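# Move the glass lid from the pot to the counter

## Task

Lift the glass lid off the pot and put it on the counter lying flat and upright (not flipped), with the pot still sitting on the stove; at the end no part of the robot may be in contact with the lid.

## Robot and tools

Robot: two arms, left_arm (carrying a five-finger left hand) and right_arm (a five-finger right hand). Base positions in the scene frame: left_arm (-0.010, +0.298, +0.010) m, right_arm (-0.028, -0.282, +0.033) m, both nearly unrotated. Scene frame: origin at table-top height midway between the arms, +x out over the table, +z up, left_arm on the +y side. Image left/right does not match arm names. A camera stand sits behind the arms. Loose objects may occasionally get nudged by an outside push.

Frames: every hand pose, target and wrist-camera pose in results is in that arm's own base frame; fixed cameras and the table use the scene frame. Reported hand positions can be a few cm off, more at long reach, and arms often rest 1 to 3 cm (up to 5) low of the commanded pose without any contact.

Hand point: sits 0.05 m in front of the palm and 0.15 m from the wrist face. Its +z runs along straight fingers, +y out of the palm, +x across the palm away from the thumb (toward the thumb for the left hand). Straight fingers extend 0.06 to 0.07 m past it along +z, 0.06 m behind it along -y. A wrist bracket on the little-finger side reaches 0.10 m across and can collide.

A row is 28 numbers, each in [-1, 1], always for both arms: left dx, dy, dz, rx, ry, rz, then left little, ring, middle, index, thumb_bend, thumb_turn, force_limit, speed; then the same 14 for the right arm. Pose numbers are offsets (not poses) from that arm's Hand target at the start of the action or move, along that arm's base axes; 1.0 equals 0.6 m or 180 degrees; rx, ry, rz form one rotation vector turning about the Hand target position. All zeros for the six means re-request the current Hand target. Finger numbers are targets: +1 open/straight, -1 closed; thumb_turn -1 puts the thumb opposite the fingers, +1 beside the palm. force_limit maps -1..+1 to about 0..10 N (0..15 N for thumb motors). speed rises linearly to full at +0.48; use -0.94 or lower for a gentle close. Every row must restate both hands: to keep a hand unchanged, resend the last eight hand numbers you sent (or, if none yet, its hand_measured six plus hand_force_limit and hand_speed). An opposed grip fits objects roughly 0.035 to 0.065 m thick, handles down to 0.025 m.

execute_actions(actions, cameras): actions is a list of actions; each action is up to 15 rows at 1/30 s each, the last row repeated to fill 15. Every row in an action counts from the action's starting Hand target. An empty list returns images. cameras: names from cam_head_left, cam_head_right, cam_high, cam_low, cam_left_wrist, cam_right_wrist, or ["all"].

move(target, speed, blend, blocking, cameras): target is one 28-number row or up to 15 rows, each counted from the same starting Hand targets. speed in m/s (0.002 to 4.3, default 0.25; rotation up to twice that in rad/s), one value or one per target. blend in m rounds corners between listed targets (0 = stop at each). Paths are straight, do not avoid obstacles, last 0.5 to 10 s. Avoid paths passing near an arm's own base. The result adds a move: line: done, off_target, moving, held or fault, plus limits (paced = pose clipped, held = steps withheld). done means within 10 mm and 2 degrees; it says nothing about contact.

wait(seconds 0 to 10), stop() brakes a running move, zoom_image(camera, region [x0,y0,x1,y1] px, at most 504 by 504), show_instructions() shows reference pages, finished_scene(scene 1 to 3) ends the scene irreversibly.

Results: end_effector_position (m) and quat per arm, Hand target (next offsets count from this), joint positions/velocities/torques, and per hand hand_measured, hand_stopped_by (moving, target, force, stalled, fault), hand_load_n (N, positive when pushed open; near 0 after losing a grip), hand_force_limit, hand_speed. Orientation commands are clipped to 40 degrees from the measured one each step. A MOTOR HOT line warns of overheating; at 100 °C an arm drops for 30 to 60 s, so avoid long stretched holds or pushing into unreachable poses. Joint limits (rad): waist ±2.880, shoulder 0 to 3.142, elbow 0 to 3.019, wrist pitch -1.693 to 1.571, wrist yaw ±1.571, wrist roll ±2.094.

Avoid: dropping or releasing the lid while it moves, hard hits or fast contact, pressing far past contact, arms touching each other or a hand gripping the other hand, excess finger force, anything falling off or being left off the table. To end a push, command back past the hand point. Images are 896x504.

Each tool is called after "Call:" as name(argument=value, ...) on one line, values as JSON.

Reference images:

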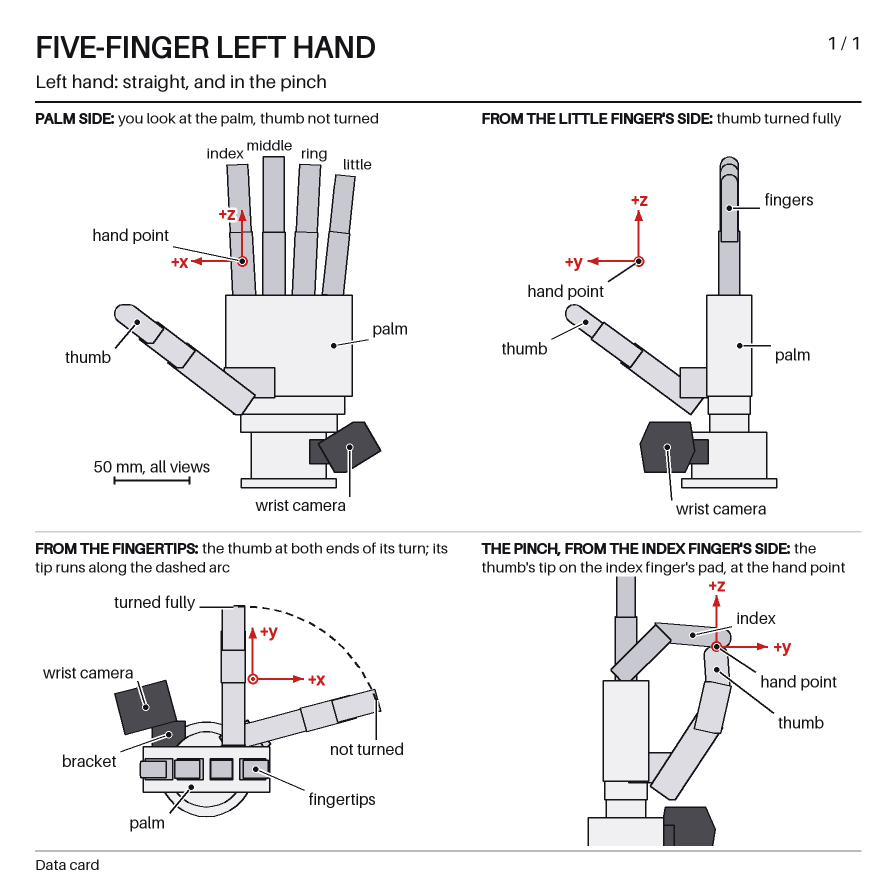

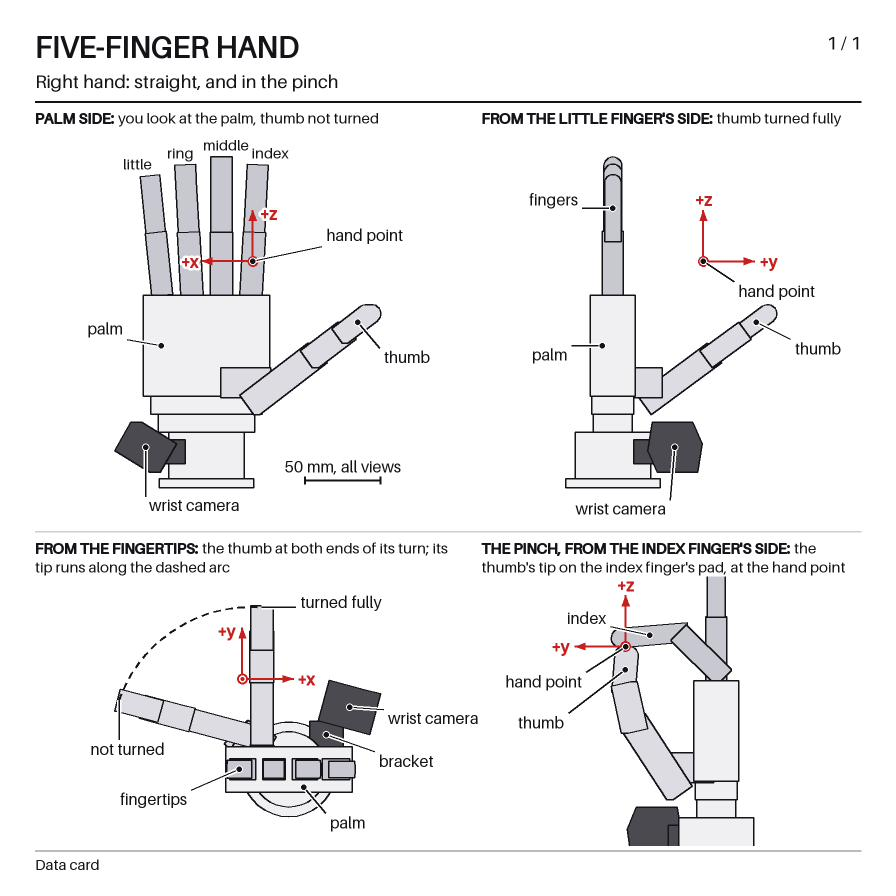

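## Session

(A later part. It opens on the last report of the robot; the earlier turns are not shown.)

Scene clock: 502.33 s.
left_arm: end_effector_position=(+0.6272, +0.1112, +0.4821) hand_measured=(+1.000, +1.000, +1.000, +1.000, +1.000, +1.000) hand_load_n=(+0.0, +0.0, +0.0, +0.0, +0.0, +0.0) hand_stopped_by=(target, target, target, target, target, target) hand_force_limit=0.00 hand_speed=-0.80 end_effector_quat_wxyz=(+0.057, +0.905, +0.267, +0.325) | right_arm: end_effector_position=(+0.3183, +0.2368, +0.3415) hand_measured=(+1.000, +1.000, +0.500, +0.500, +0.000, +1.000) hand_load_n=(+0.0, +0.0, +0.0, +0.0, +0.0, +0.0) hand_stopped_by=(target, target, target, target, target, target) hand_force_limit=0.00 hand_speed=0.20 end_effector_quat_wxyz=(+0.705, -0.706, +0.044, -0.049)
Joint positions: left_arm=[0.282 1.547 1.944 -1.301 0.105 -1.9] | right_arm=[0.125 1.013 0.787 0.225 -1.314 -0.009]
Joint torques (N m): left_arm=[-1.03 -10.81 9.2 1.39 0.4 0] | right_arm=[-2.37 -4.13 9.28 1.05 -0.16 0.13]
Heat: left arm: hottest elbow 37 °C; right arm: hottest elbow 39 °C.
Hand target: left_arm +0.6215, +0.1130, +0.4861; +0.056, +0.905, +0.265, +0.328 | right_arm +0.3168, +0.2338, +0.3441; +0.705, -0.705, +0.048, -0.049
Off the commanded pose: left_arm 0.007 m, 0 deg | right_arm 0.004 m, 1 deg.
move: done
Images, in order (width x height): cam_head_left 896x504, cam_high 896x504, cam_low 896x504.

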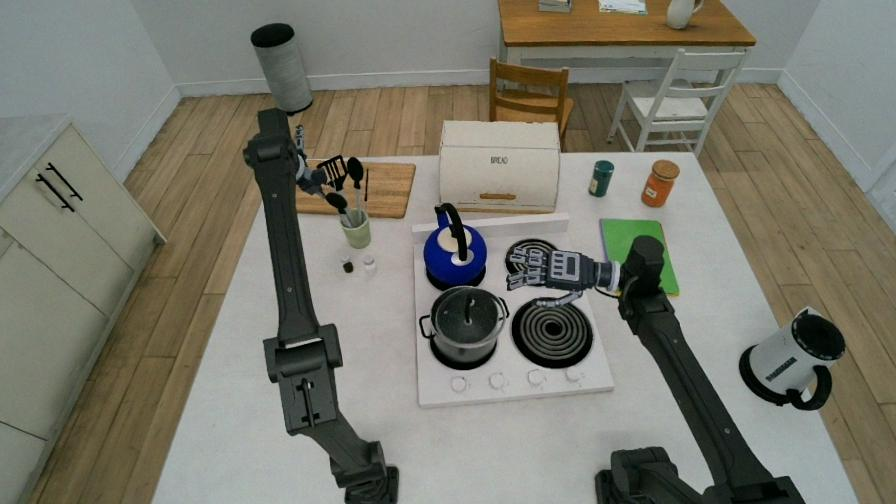

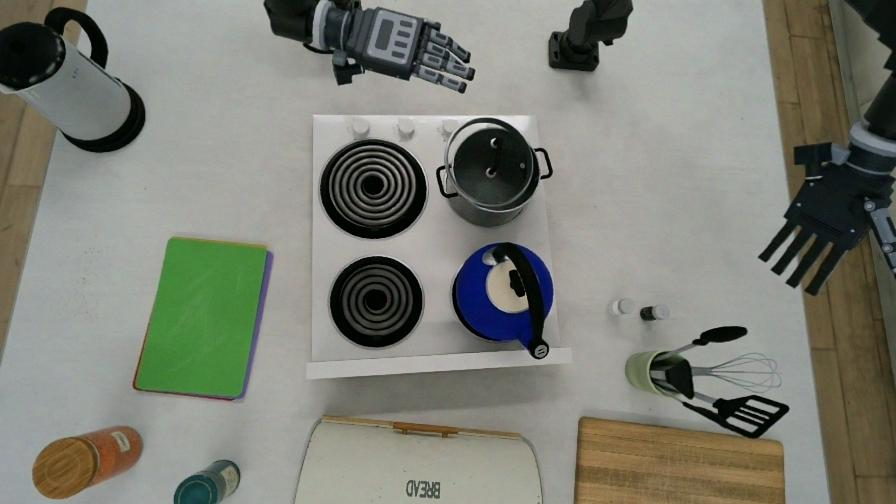

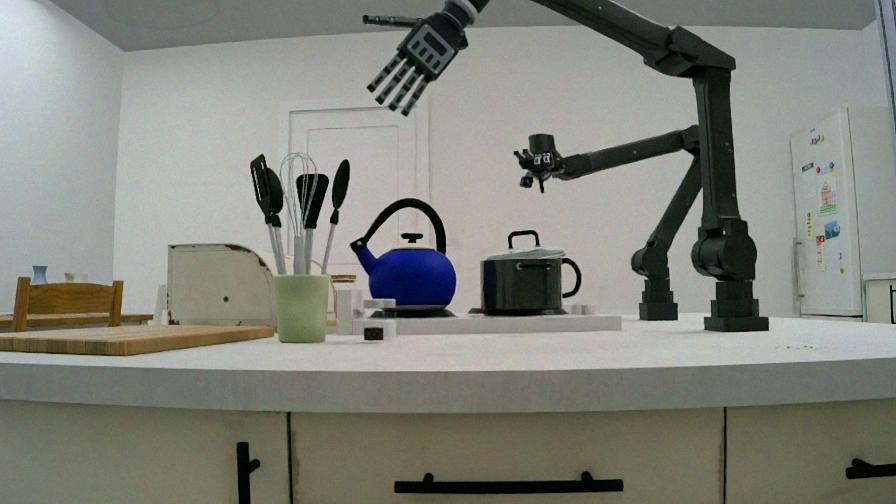

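Call:
move(target=[[0,0,0,0,0,0,1,1,1,1,1,1,0,-0.8, 0.092,0.270,-0.073,0,0,0.0222,1,1,0.5,0.5,0.5,1,0,0.2],[0,0,0,0,0,0,1,1,1,1,1,1,0,-0.8, 0.092,0.270,-0.210,0,0,0.0222,1,1,0.5,0.5,0.5,1,0,0.2]], speed=[0.2,0.12], cameras=["cam_head_left","cam_high","cam_low","cam_right_wrist"])

Call:
zoom_image(camera="cam_high", region=[400, 60, 600, 240])

Call:
zoom_image(camera="cam_low", region=[460, 150, 600, 290])

Call:
zoom_image(camera="cam_head_left", region=[400, 230, 560, 350])

Scene clock: 539.67 s.
left_arm: end_effector_position=(+0.6272, +0.1112, +0.4821) hand_measured=(+1.000, +1.000, +1.000, +1.000, +1.000, +1.000) hand_load_n=(+0.0, +0.0, +0.0, +0.5, +0.0, +0.0) hand_stopped_by=(target, target, target, target, target, target) hand_force_limit=0.00 hand_speed=-0.80 end_effector_quat_wxyz=(+0.057, +0.905, +0.267, +0.325) | right_arm: end_effector_position=(+0.3724, +0.3922, +0.2180) hand_measured=(+1.000, +1.000, +0.500, +0.500, +0.500, +1.000) hand_load_n=(+0.0, +0.0, +0.0, +0.0, +0.0, +0.0) hand_stopped_by=(target, target, target, target, target, target) hand_force_limit=0.00 hand_speed=0.20 end_effector_quat_wxyz=(+0.704, -0.709, +0.026, -0.024)
Joint positions: left_arm=[0.282 1.547 1.944 -1.301 0.105 -1.9] | right_arm=[0.469 1.491 0.835 0.643 -1.031 -0.009]
Joint torques (N m): left_arm=[-0.73 -10.64 9.22 1.42 0.4 0.06] | right_arm=[-1.44 -7.88 8.08 2.24 0.05 0.11]
Heat: left arm: hottest elbow 37 °C; right arm: hottest elbow 35 °C.
Hand target: left_arm +0.6215, +0.1130, +0.4861; +0.056, +0.905, +0.265, +0.328 | right_arm +0.3720, +0.3957, +0.2180; +0.707, -0.707, +0.024, -0.024
Off the commanded pose: left_arm 0.007 m, 0 deg | right_arm 0.004 m, 0 deg.
move: done
Images, in order (width x height): cam_head_left 896x504, cam_high 896x504, cam_low 896x504, cam_right_wrist 896x504.

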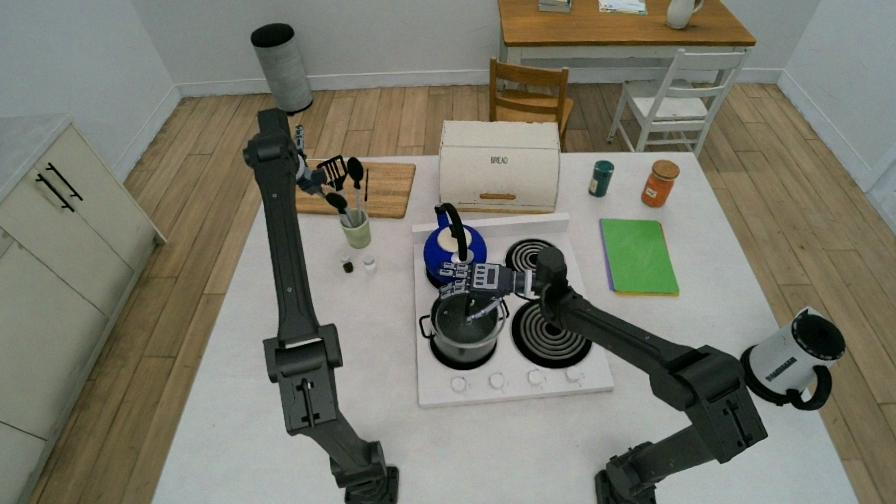

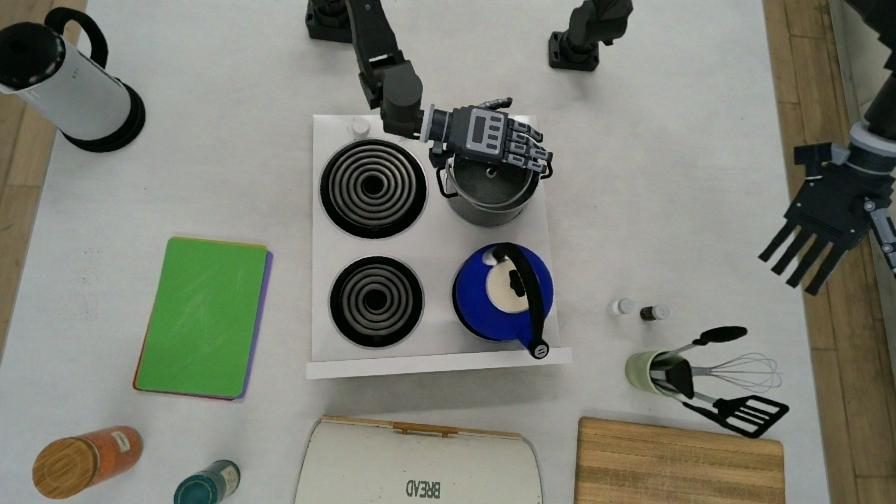

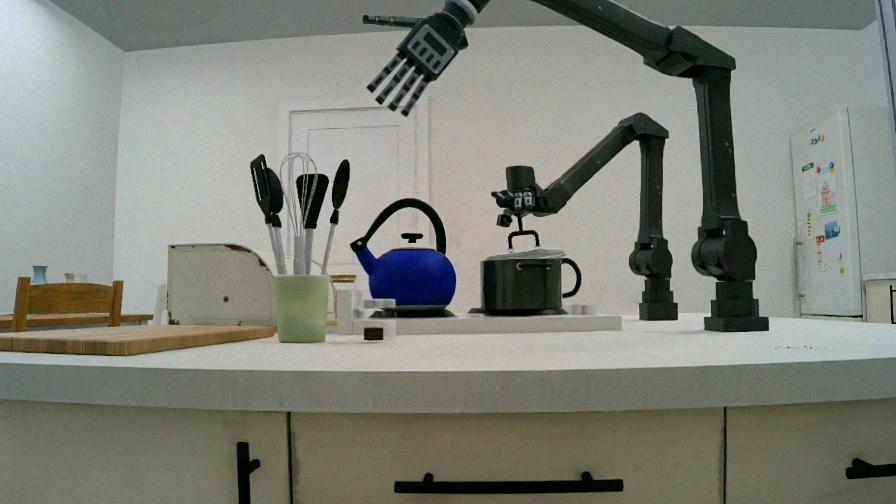

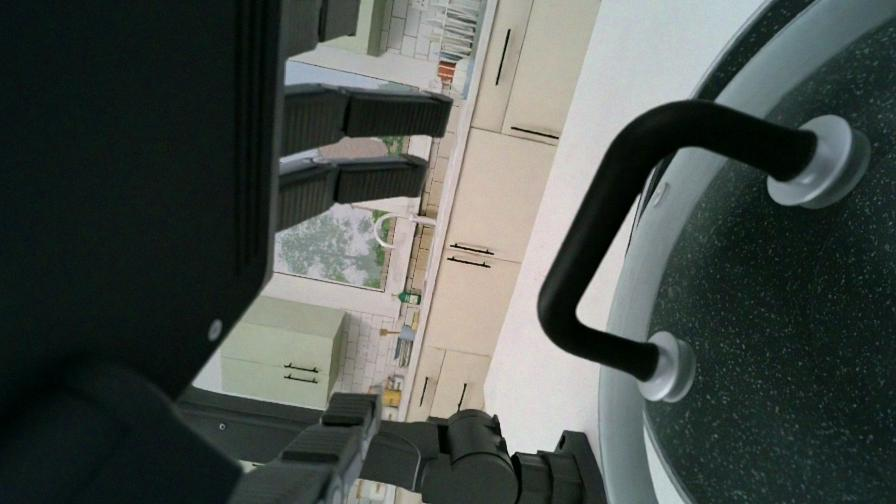

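Scaled by 2.520 from the camera's 896x504 image, which has a finer 1280x720 frame.

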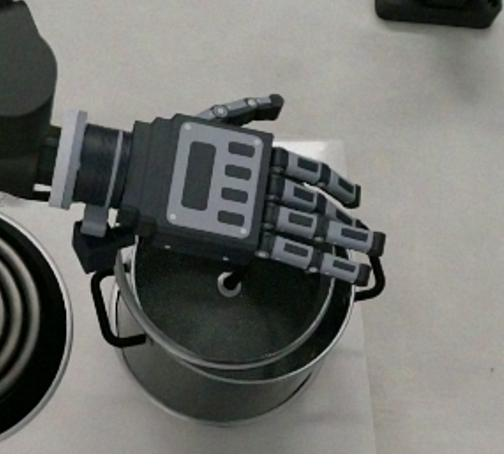

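Scaled by 3.600 from the camera's 896x504 image, which has a finer 1280x720 frame.

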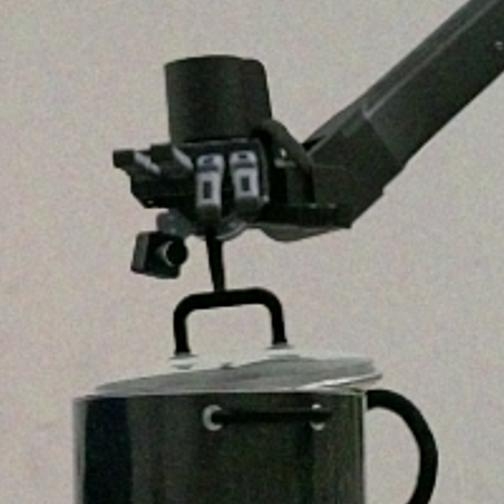

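Scaled by 3.150 from the camera's 896x504 image, which has a finer 1280x720 frame.

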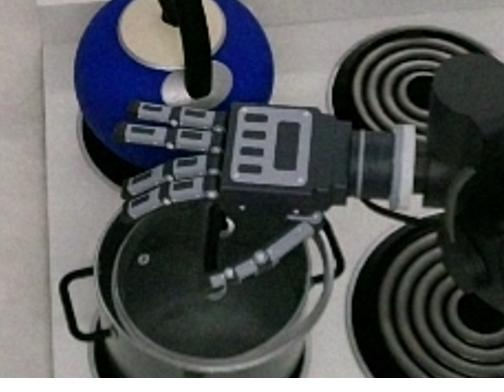

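Call:
zoom_image(camera="cam_low", region=[490, 180, 570, 250])

Scaled by 6.300 from the camera's 896x504 image, which has a finer 1280x720 frame.

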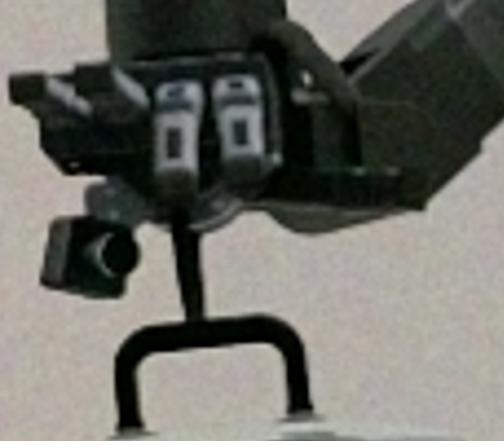

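Call:
move(target=[[0,0,0,0,0,0,1,1,1,1,1,1,0,-0.8, -0.002,-0.0335,0.033,0,0,0,1,1,0.5,0.5,-0.4,-1,0,0.2],[0,0,0,0,0,0,1,1,1,1,1,1,0,-0.8, -0.002,-0.0335,-0.045,0,0,0,1,1,0.5,0.5,-0.4,-1,0,0.2]], speed=[0.1,0.08], cameras=["cam_head_left","cam_high","cam_low","cam_right_wrist"])

Call:
zoom_image(camera="cam_low", region=[460, 150, 600, 290])

Call:
zoom_image(camera="cam_head_left", region=[400, 230, 560, 350])

Scene clock: 613.40 s.
left_arm: end_effector_position=(+0.6272, +0.1112, +0.4821) hand_measured=(+1.000, +1.000, +1.000, +1.000, +1.000, +1.000) hand_load_n=(+0.0, +0.0, +0.0, +0.0, +0.0, +0.0) hand_stopped_by=(target, target, target, target, target, target) hand_force_limit=0.00 hand_speed=-0.80 end_effector_quat_wxyz=(+0.057, +0.905, +0.267, +0.325) | right_arm: end_effector_position=(+0.3676, +0.3773, +0.1917) hand_measured=(+1.000, +1.000, +0.500, +0.500, -0.400, -1.000) hand_load_n=(+0.0, +0.0, +0.0, +0.0, +0.0, +0.0) hand_stopped_by=(target, target, target, target, target, target) hand_force_limit=0.00 hand_speed=0.20 end_effector_quat_wxyz=(+0.705, -0.709, +0.023, -0.022)
Joint positions: left_arm=[0.282 1.547 1.944 -1.301 0.105 -1.9] | right_arm=[0.441 1.521 0.779 0.731 -1.065 -0.009]
Joint torques (N m): left_arm=[-1.38 -10.34 9.31 1.51 0.39 0.05] | right_arm=[-2.43 -7.71 7.5 2.17 -0.18 0.1]
Heat: left arm: hottest shoulder 37 °C; right arm: hottest elbow 35 °C.
Hand target: left_arm +0.6215, +0.1130, +0.4861; +0.056, +0.905, +0.265, +0.328 | right_arm +0.3708, +0.3757, +0.1910; +0.707, -0.707, +0.024, -0.024
Off the commanded pose: left_arm 0.007 m, 0 deg | right_arm 0.004 m, 0 deg.
move: done
Images, in order (width x height): cam_head_left 896x504, cam_high 896x504, cam_low 896x504, cam_right_wrist 896x504.

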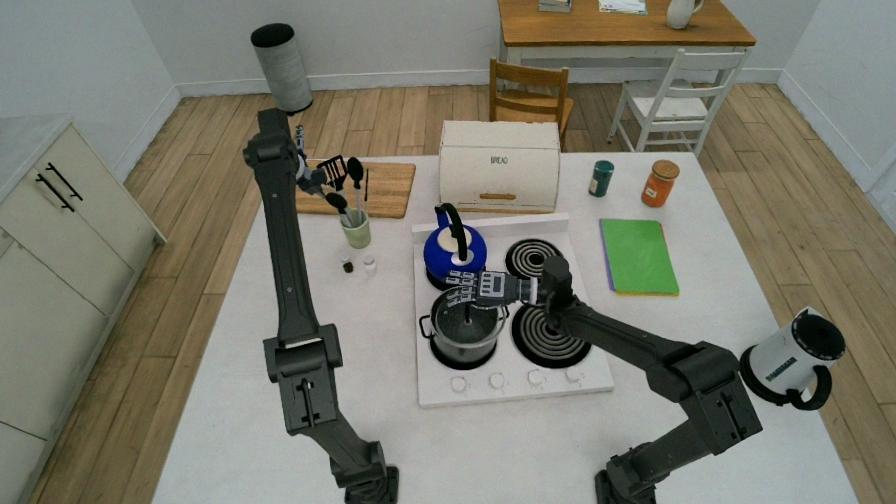

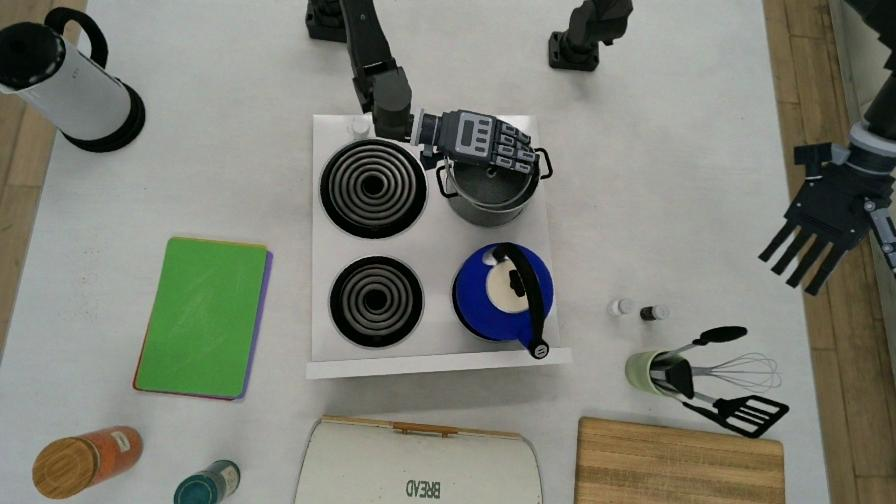

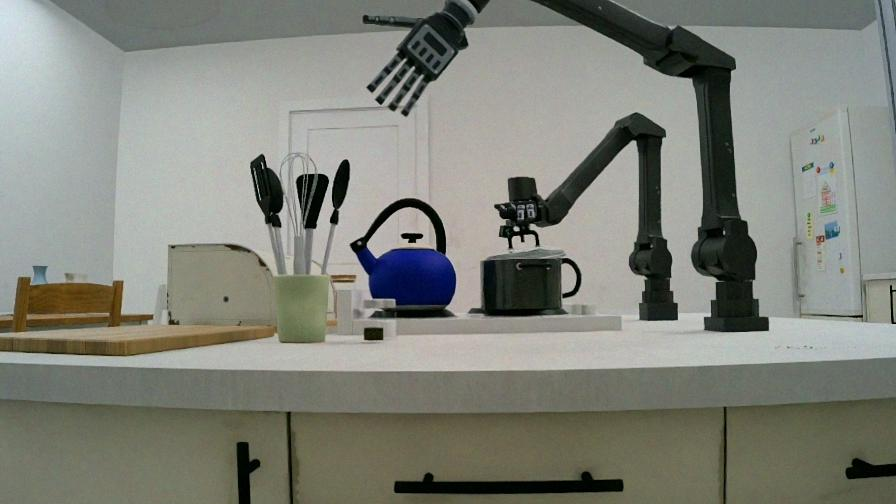

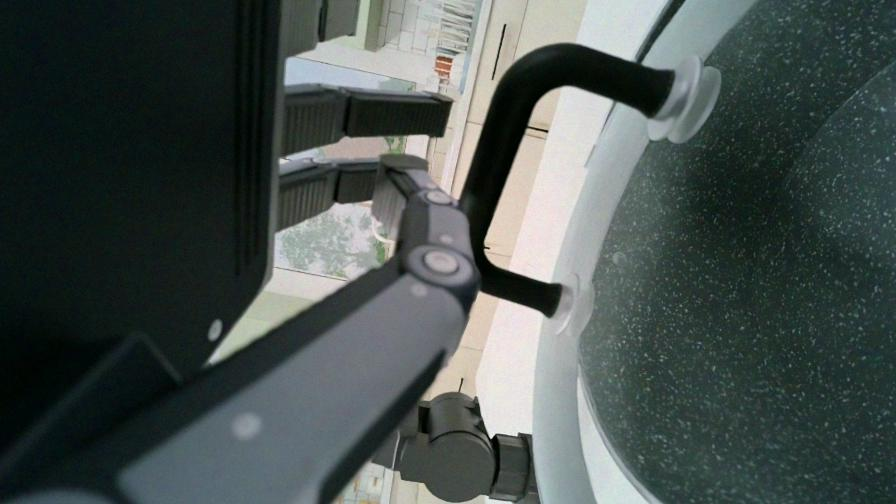

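Scaled by 3.600 from the camera's 896x504 image, which has a finer 1280x720 frame.

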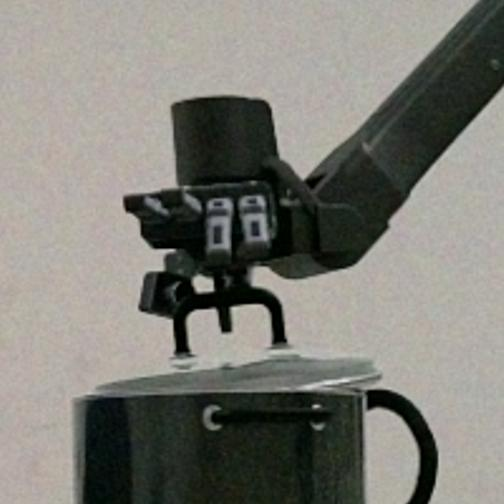

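Scaled by 3.150 from the camera's 896x504 image, which has a finer 1280x720 frame.

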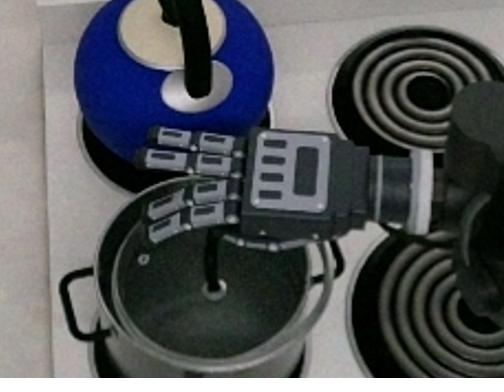

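Call:
move(target=[0,0,0,0,0,0,1,1,1,1,1,1,0,-0.8, 0.002,-0.005,-0.03,0,0,0,1,1,0.5,0.5,-0.4,-1,0,0.2], speed=0.06, cameras=["cam_low","cam_right_wrist"])

Call:
zoom_image(camera="cam_low", region=[460, 150, 600, 290])

Scene clock: 624.70 s.
left_arm: end_effector_position=(+0.6272, +0.1112, +0.4821) hand_measured=(+1.000, +1.000, +1.000, +1.000, +1.000, +1.000) hand_load_n=(+0.0, +0.0, +0.0, +0.0, +0.0, +0.0) hand_stopped_by=(target, target, target, target, target, target) hand_force_limit=0.00 hand_speed=-0.80 end_effector_quat_wxyz=(+0.057, +0.905, +0.267, +0.325) | right_arm: end_effector_position=(+0.3686, +0.3755, +0.1773) hand_measured=(+1.000, +1.000, +0.500, +0.500, -0.400, -1.000) hand_load_n=(+0.0, +0.0, +0.0, +0.0, +0.0, +0.0) hand_stopped_by=(target, target, target, target, target, target) hand_force_limit=0.00 hand_speed=0.20 end_effector_quat_wxyz=(+0.706, -0.707, +0.020, -0.024)
Joint positions: left_arm=[0.282 1.547 1.944 -1.301 0.105 -1.9] | right_arm=[0.436 1.556 0.765 0.789 -1.074 -0.009]
Joint torques (N m): left_arm=[-1.96 -10.11 9.24 1.47 0.41 0.09] | right_arm=[-2.55 -7.59 6.97 2.15 -0.13 0.11]
Heat: left arm: hottest shoulder 37 °C; right arm: hottest elbow 34 °C.
Hand target: left_arm +0.6215, +0.1130, +0.4861; +0.056, +0.905, +0.265, +0.328 | right_arm +0.3719, +0.3727, +0.1730; +0.707, -0.707, +0.024, -0.024
Off the commanded pose: left_arm 0.007 m, 0 deg | right_arm 0.006 m, 0 deg.
move: done
Images, in order (width x height): cam_low 896x504, cam_right_wrist 896x504.

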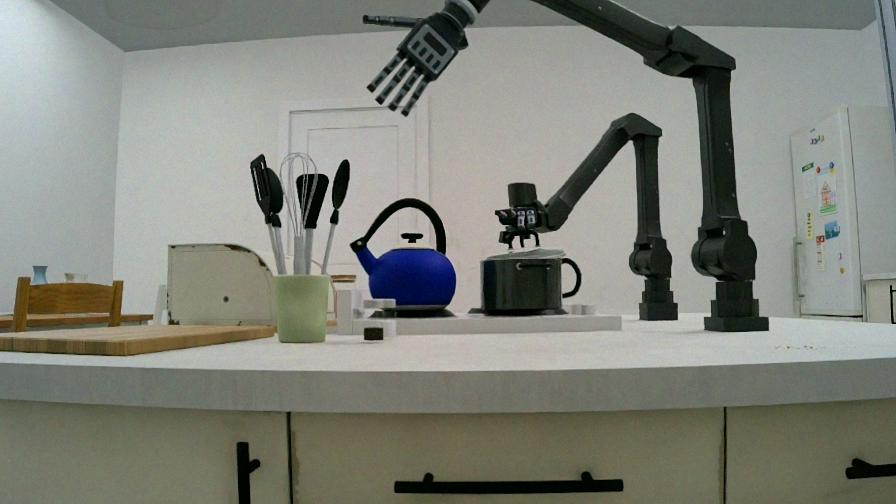

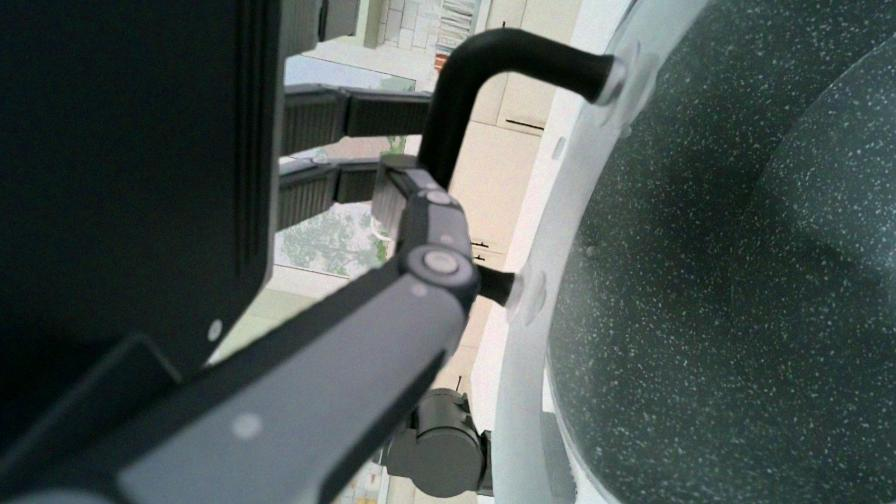

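Scaled by 3.600 from the camera's 896x504 image, which has a finer 1280x720 frame.

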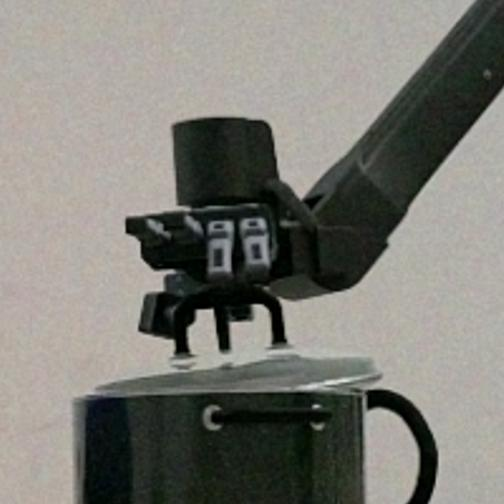

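Call:
move(target=[0,0,0,0,0,0,1,1,1,1,1,1,0,-0.8, 0.009,0,-0.01,0,0,0,1,1,0.5,0.5,-0.4,-1,0,0.2], speed=0.06, cameras=[])

Call:
move(target=[0,0,0,0,0,0,1,1,1,1,1,1,0,-0.8, 0,0,0,0,0,0,1,1,0.0,0.0,-0.4,-1,-0.2,-0.7], speed=0.06, cameras=["cam_low","cam_right_wrist"])

Call:
zoom_image(camera="cam_low", region=[460, 150, 600, 290])

Scene clock: 636.80 s.
left_arm: end_effector_position=(+0.6272, +0.1112, +0.4821) hand_measured=(+1.000, +1.000, +1.000, +1.000, +1.000, +1.000) hand_load_n=(+0.0, +0.0, +0.0, +0.0, +0.0, +0.0) hand_stopped_by=(target, target, target, target, target, target) hand_force_limit=0.00 hand_speed=-0.80 end_effector_quat_wxyz=(+0.057, +0.905, +0.267, +0.325) | right_arm: end_effector_position=(+0.3721, +0.3736, +0.1683) hand_measured=(+1.000, +1.000, +0.500, +0.500, -0.400, -1.000) hand_load_n=(+0.0, +0.0, +0.0, +0.0, +0.0, +0.0) hand_stopped_by=(target, target, target, target, target, target) hand_force_limit=0.00 hand_speed=0.20 end_effector_quat_wxyz=(+0.705, -0.708, +0.021, -0.022)
Joint positions: left_arm=[0.282 1.547 1.944 -1.301 0.105 -1.9] | right_arm=[0.429 1.582 0.765 0.809 -1.08 -0.009]
Joint torques (N m): left_arm=[-0.67 -10.34 9.28 1.44 0.45 0] | right_arm=[-2.37 -7.59 7.58 2.02 -0.08 0.11]
Heat: left arm: hottest shoulder 37 °C; right arm: hottest elbow 34 °C.
Hand target: left_arm +0.6215, +0.1130, +0.4861; +0.056, +0.905, +0.265, +0.328 | right_arm +0.3773, +0.3727, +0.1670; +0.707, -0.707, +0.024, -0.024
Off the commanded pose: left_arm 0.007 m, 0 deg | right_arm 0.005 m, 0 deg.
move: done
No camera images: "cameras" was empty.

Scene clock: 637.67 s.
left_arm: end_effector_position=(+0.6272, +0.1112, +0.4821) hand_measured=(+1.000, +1.000, +1.000, +1.000, +1.000, +1.000) hand_load_n=(+0.0, +0.0, +0.0, +0.0, +0.0, +0.0) hand_stopped_by=(target, target, target, target, target, target) hand_force_limit=0.00 hand_speed=-0.80 end_effector_quat_wxyz=(+0.057, +0.905, +0.267, +0.325) | right_arm: end_effector_position=(+0.3722, +0.3736, +0.1683) hand_measured=(+1.000, +1.000, +0.002, +0.006, -0.400, -1.000) hand_load_n=(+0.0, +0.0, +4.0, +3.5, +2.0, -0.5) hand_stopped_by=(target, target, force, force, target, target) hand_force_limit=-0.20 hand_speed=-0.70 end_effector_quat_wxyz=(+0.705, -0.708, +0.021, -0.023)
Joint positions: left_arm=[0.282 1.547 1.944 -1.301 0.105 -1.9] | right_arm=[0.429 1.582 0.765 0.809 -1.08 -0.009]
Joint torques (N m): left_arm=[-1.08 -10.05 9.35 1.2 0.37 0.09] | right_arm=[-2.32 -7.41 7.62 1.98 -0.1 0.11]
Heat: left arm: hottest shoulder 37 °C; right arm: hottest elbow 34 °C.
Hand target: left_arm +0.6215, +0.1130, +0.4861; +0.056, +0.905, +0.265, +0.328 | right_arm +0.3774, +0.3727, +0.1670; +0.707, -0.707, +0.024, -0.024
Off the commanded pose: left_arm 0.007 m, 0 deg | right_arm 0.005 m, 0 deg.
move: done
Images, in order (width x height): cam_low 896x504, cam_right_wrist 896x504.

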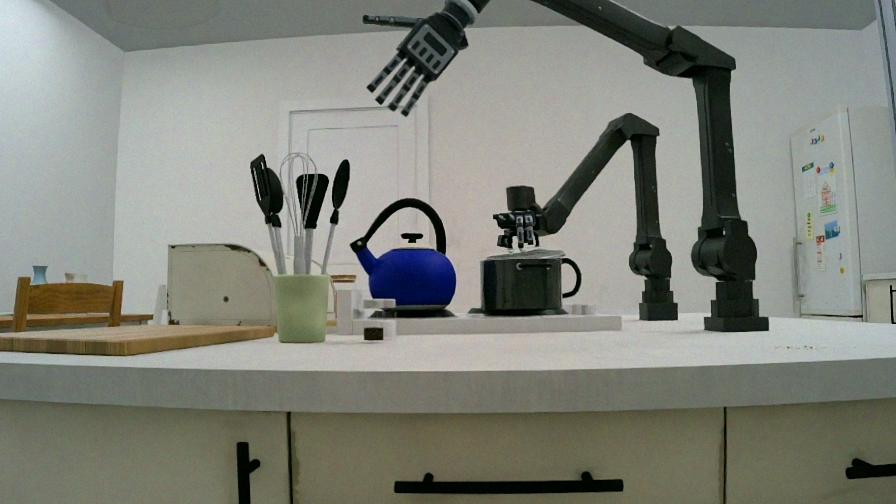

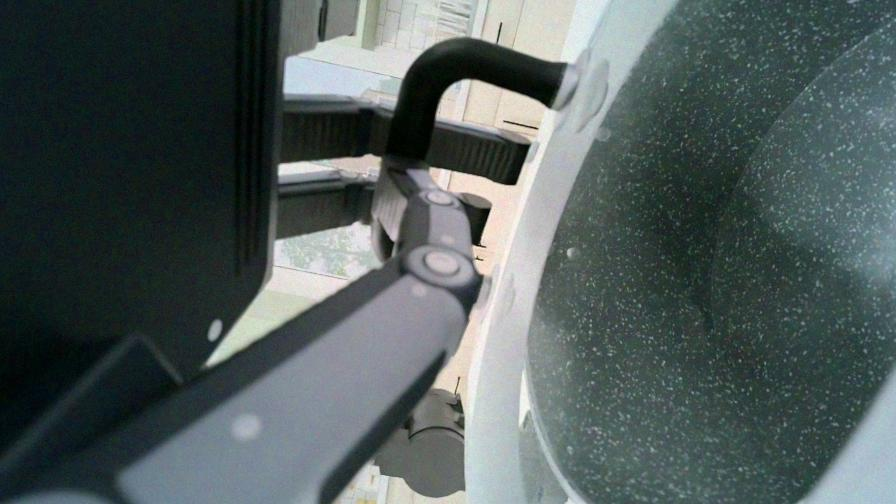

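Scaled by 3.600 from the camera's 896x504 image, which has a finer 1280x720 frame.

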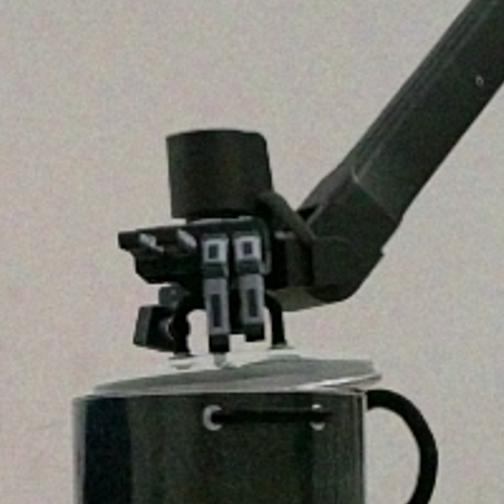

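Call:
move(target=[[0,0,0,0,0,0,1,1,1,1,1,1,0,-0.8, 0,0,0,0,0,0,1,1,0.5,0.5,-0.4,-1,0,0.2],[0,0,0,0,0,0,1,1,1,1,1,1,0,-0.8, 0,0,0.067,0,0,0,1,1,0.5,0.5,0.5,1,0,0.3],[0,0,0,0,0,0,1,1,1,1,1,1,0,-0.8, 0.0015,0.033,0.067,0,0,0,1,1,0.5,0.5,0.5,1,0,0.3],[0,0,0,0,0,0,1,1,1,1,1,1,0,-0.8, 0.0015,0.033,0.007,0,0,0,1,1,0.5,0.5,0.5,1,0,0.3]], speed=0.08, cameras=["cam_head_left","cam_high","cam_low","cam_right_wrist"])

Call:
zoom_image(camera="cam_low", region=[460, 150, 600, 290])

Call:
zoom_image(camera="cam_head_left", region=[400, 230, 560, 350])

Scene clock: 690.90 s.
left_arm: end_effector_position=(+0.6272, +0.1112, +0.4821) hand_measured=(+1.000, +1.000, +1.000, +1.000, +1.000, +1.000) hand_load_n=(+0.0, +0.0, +0.0, +0.0, -0.5, +0.0) hand_stopped_by=(target, target, target, target, target, target) hand_force_limit=0.00 hand_speed=-0.80 end_effector_quat_wxyz=(+0.057, +0.905, +0.267, +0.325) | right_arm: end_effector_position=(+0.3760, +0.3876, +0.1687) hand_measured=(+1.000, +1.000, +0.500, +0.500, +0.500, +1.000) hand_load_n=(+0.0, +0.0, +0.0, +0.0, +0.0, -0.5) hand_stopped_by=(target, target, target, target, target, target) hand_force_limit=0.00 hand_speed=0.30 end_effector_quat_wxyz=(+0.703, -0.710, +0.029, -0.022)
Joint positions: left_arm=[0.282 1.547 1.944 -1.301 0.105 -1.9] | right_arm=[0.455 1.595 0.79 0.786 -1.044 -0.007]
Joint torques (N m): left_arm=[-0.26 -11.11 9.26 1.39 0.38 -0.01] | right_arm=[-1.32 -8.06 8.03 2.11 0.04 0.11]
Heat: left arm: hottest shoulder 37 °C; right arm: hottest elbow 33 °C.
Hand target: left_arm +0.6215, +0.1130, +0.4861; +0.056, +0.905, +0.265, +0.328 | right_arm +0.3783, +0.3925, +0.1713; +0.707, -0.707, +0.024, -0.024
Off the commanded pose: left_arm 0.007 m, 0 deg | right_arm 0.006 m, 1 deg.
move: done; target 2's new numbers were sent with right_arm's hand 0.028 m and 2 deg from that target
Images, in order (width x height): cam_head_left 896x504, cam_high 896x504, cam_low 896x504, cam_right_wrist 896x504.

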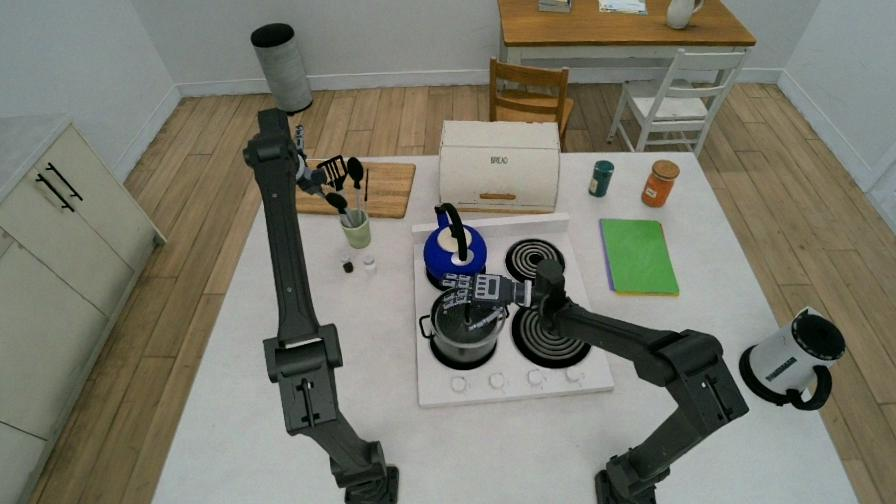

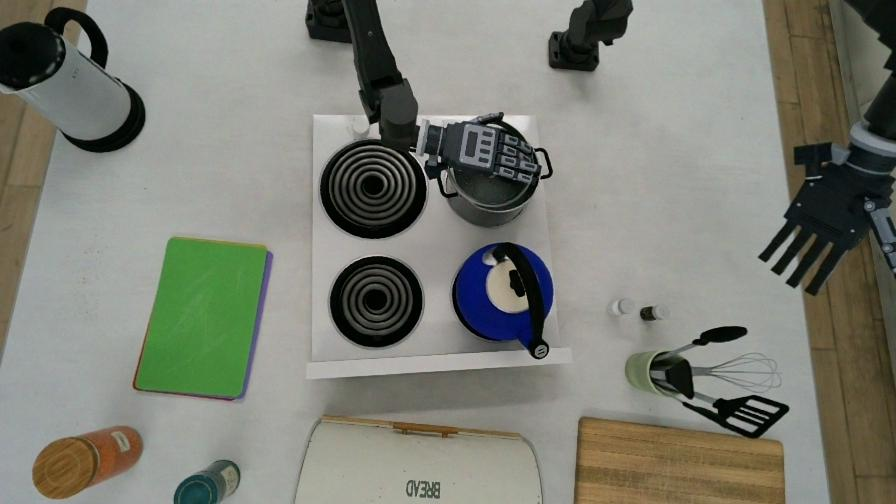

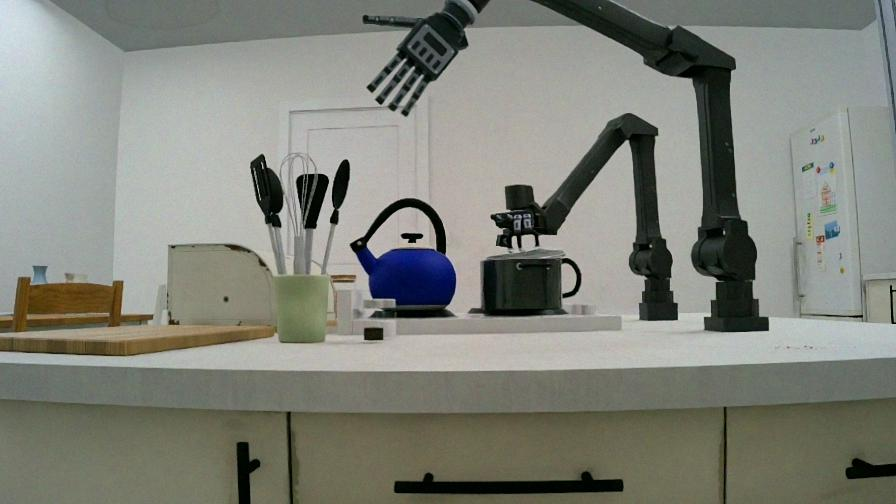

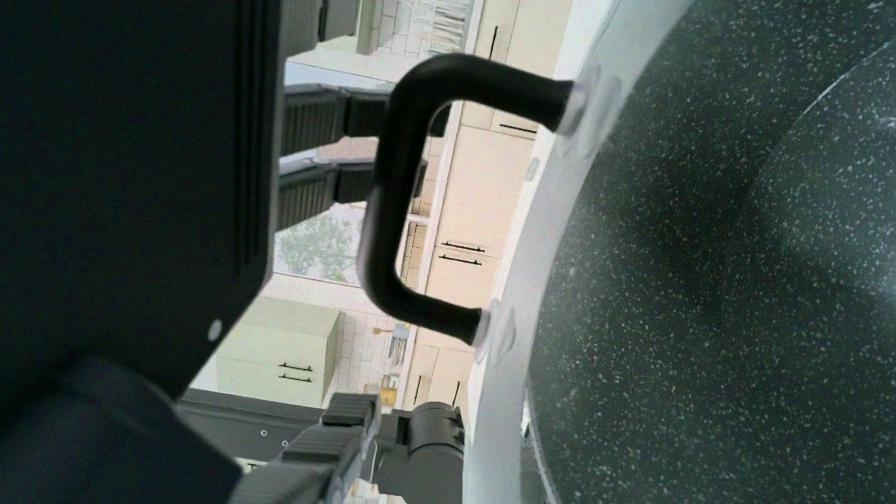

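Scaled by 3.600 from the camera's 896x504 image, which has a finer 1280x720 frame.

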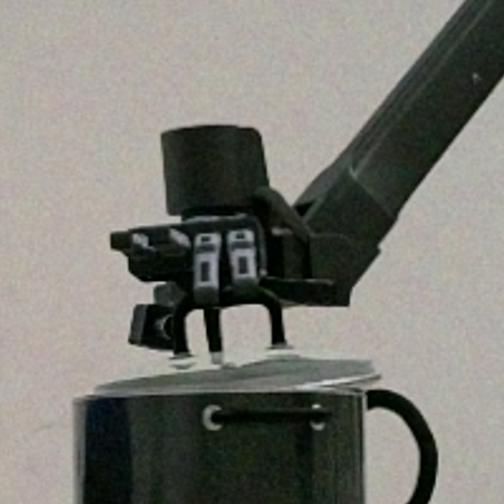

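Scaled by 3.150 from the camera's 896x504 image, which has a finer 1280x720 frame.

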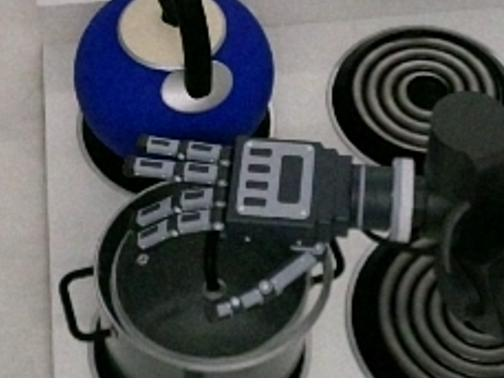

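Call:
move(target=[[0,0,0,0,0,0,1,1,1,1,1,1,0,-0.8,-0.008,0,0,0,0,0,1,1,0.5,0.5,0.5,1,0,0.3],[0,0,0,0,0,0,1,1,1,1,1,1,0,-0.8,-0.008,0,0,0,0,0,1,1,-0.5,-0.5,0.5,1,0,-0.6]], speed=0.06, cameras=["cam_low","cam_right_wrist","cam_high"])

Scene clock: 728.73 s.
left_arm: end_effector_position=(+0.6272, +0.1112, +0.4821) hand_measured=(+1.000, +1.000, +1.000, +1.000, +1.000, +1.000) hand_load_n=(+0.0, +0.0, +0.0, +0.0, +0.0, +0.0) hand_stopped_by=(target, target, target, target, target, target) hand_force_limit=0.00 hand_speed=-0.80 end_effector_quat_wxyz=(+0.057, +0.905, +0.267, +0.325) | right_arm: end_effector_position=(+0.3734, +0.3927, +0.1718) hand_measured=(+1.000, +1.000, -0.500, -0.500, +0.500, +1.000) hand_load_n=(+0.0, +0.0, -0.5, +0.0, +0.0, +0.0) hand_stopped_by=(target, target, target, target, target, target) hand_force_limit=0.00 hand_speed=-0.60 end_effector_quat_wxyz=(+0.707, -0.707, +0.020, -0.026)
Joint positions: left_arm=[0.282 1.547 1.944 -1.301 0.105 -1.9] | right_arm=[0.468 1.594 0.789 0.806 -1.037 -0.007]
Joint torques (N m): left_arm=[-0.62 -10.11 9.24 1.35 0.39 0.03] | right_arm=[-1.61 -8.64 7.04 1.47 -0.01 0.1]
Heat: left arm: hottest elbow 38 °C; right arm: hottest elbow 34 °C.
Hand target: left_arm +0.6215, +0.1130, +0.4861; +0.056, +0.905, +0.265, +0.328 | right_arm +0.3735, +0.3926, +0.1712; +0.707, -0.707, +0.024, -0.024
Off the commanded pose: left_arm 0.007 m, 0 deg | right_arm 0.001 m, 0 deg.
move: done
Images, in order (width x height): cam_high 896x504, cam_low 896x504, cam_right_wrist 896x504.

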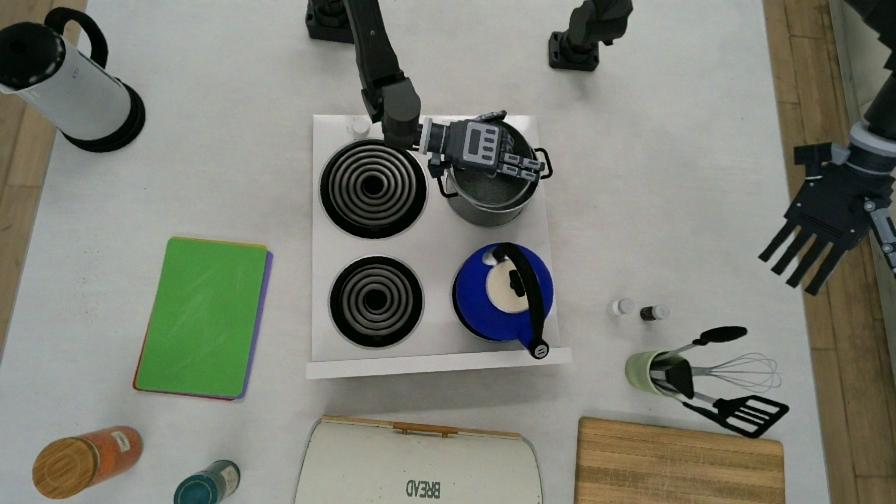

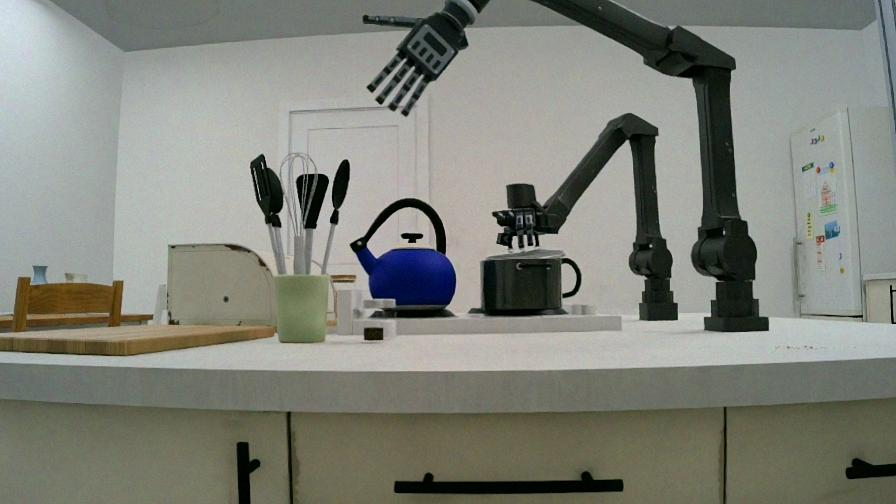

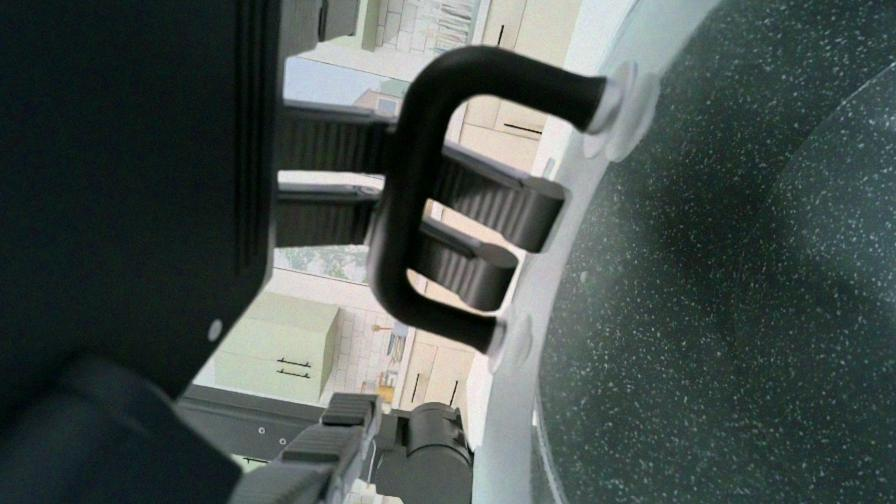

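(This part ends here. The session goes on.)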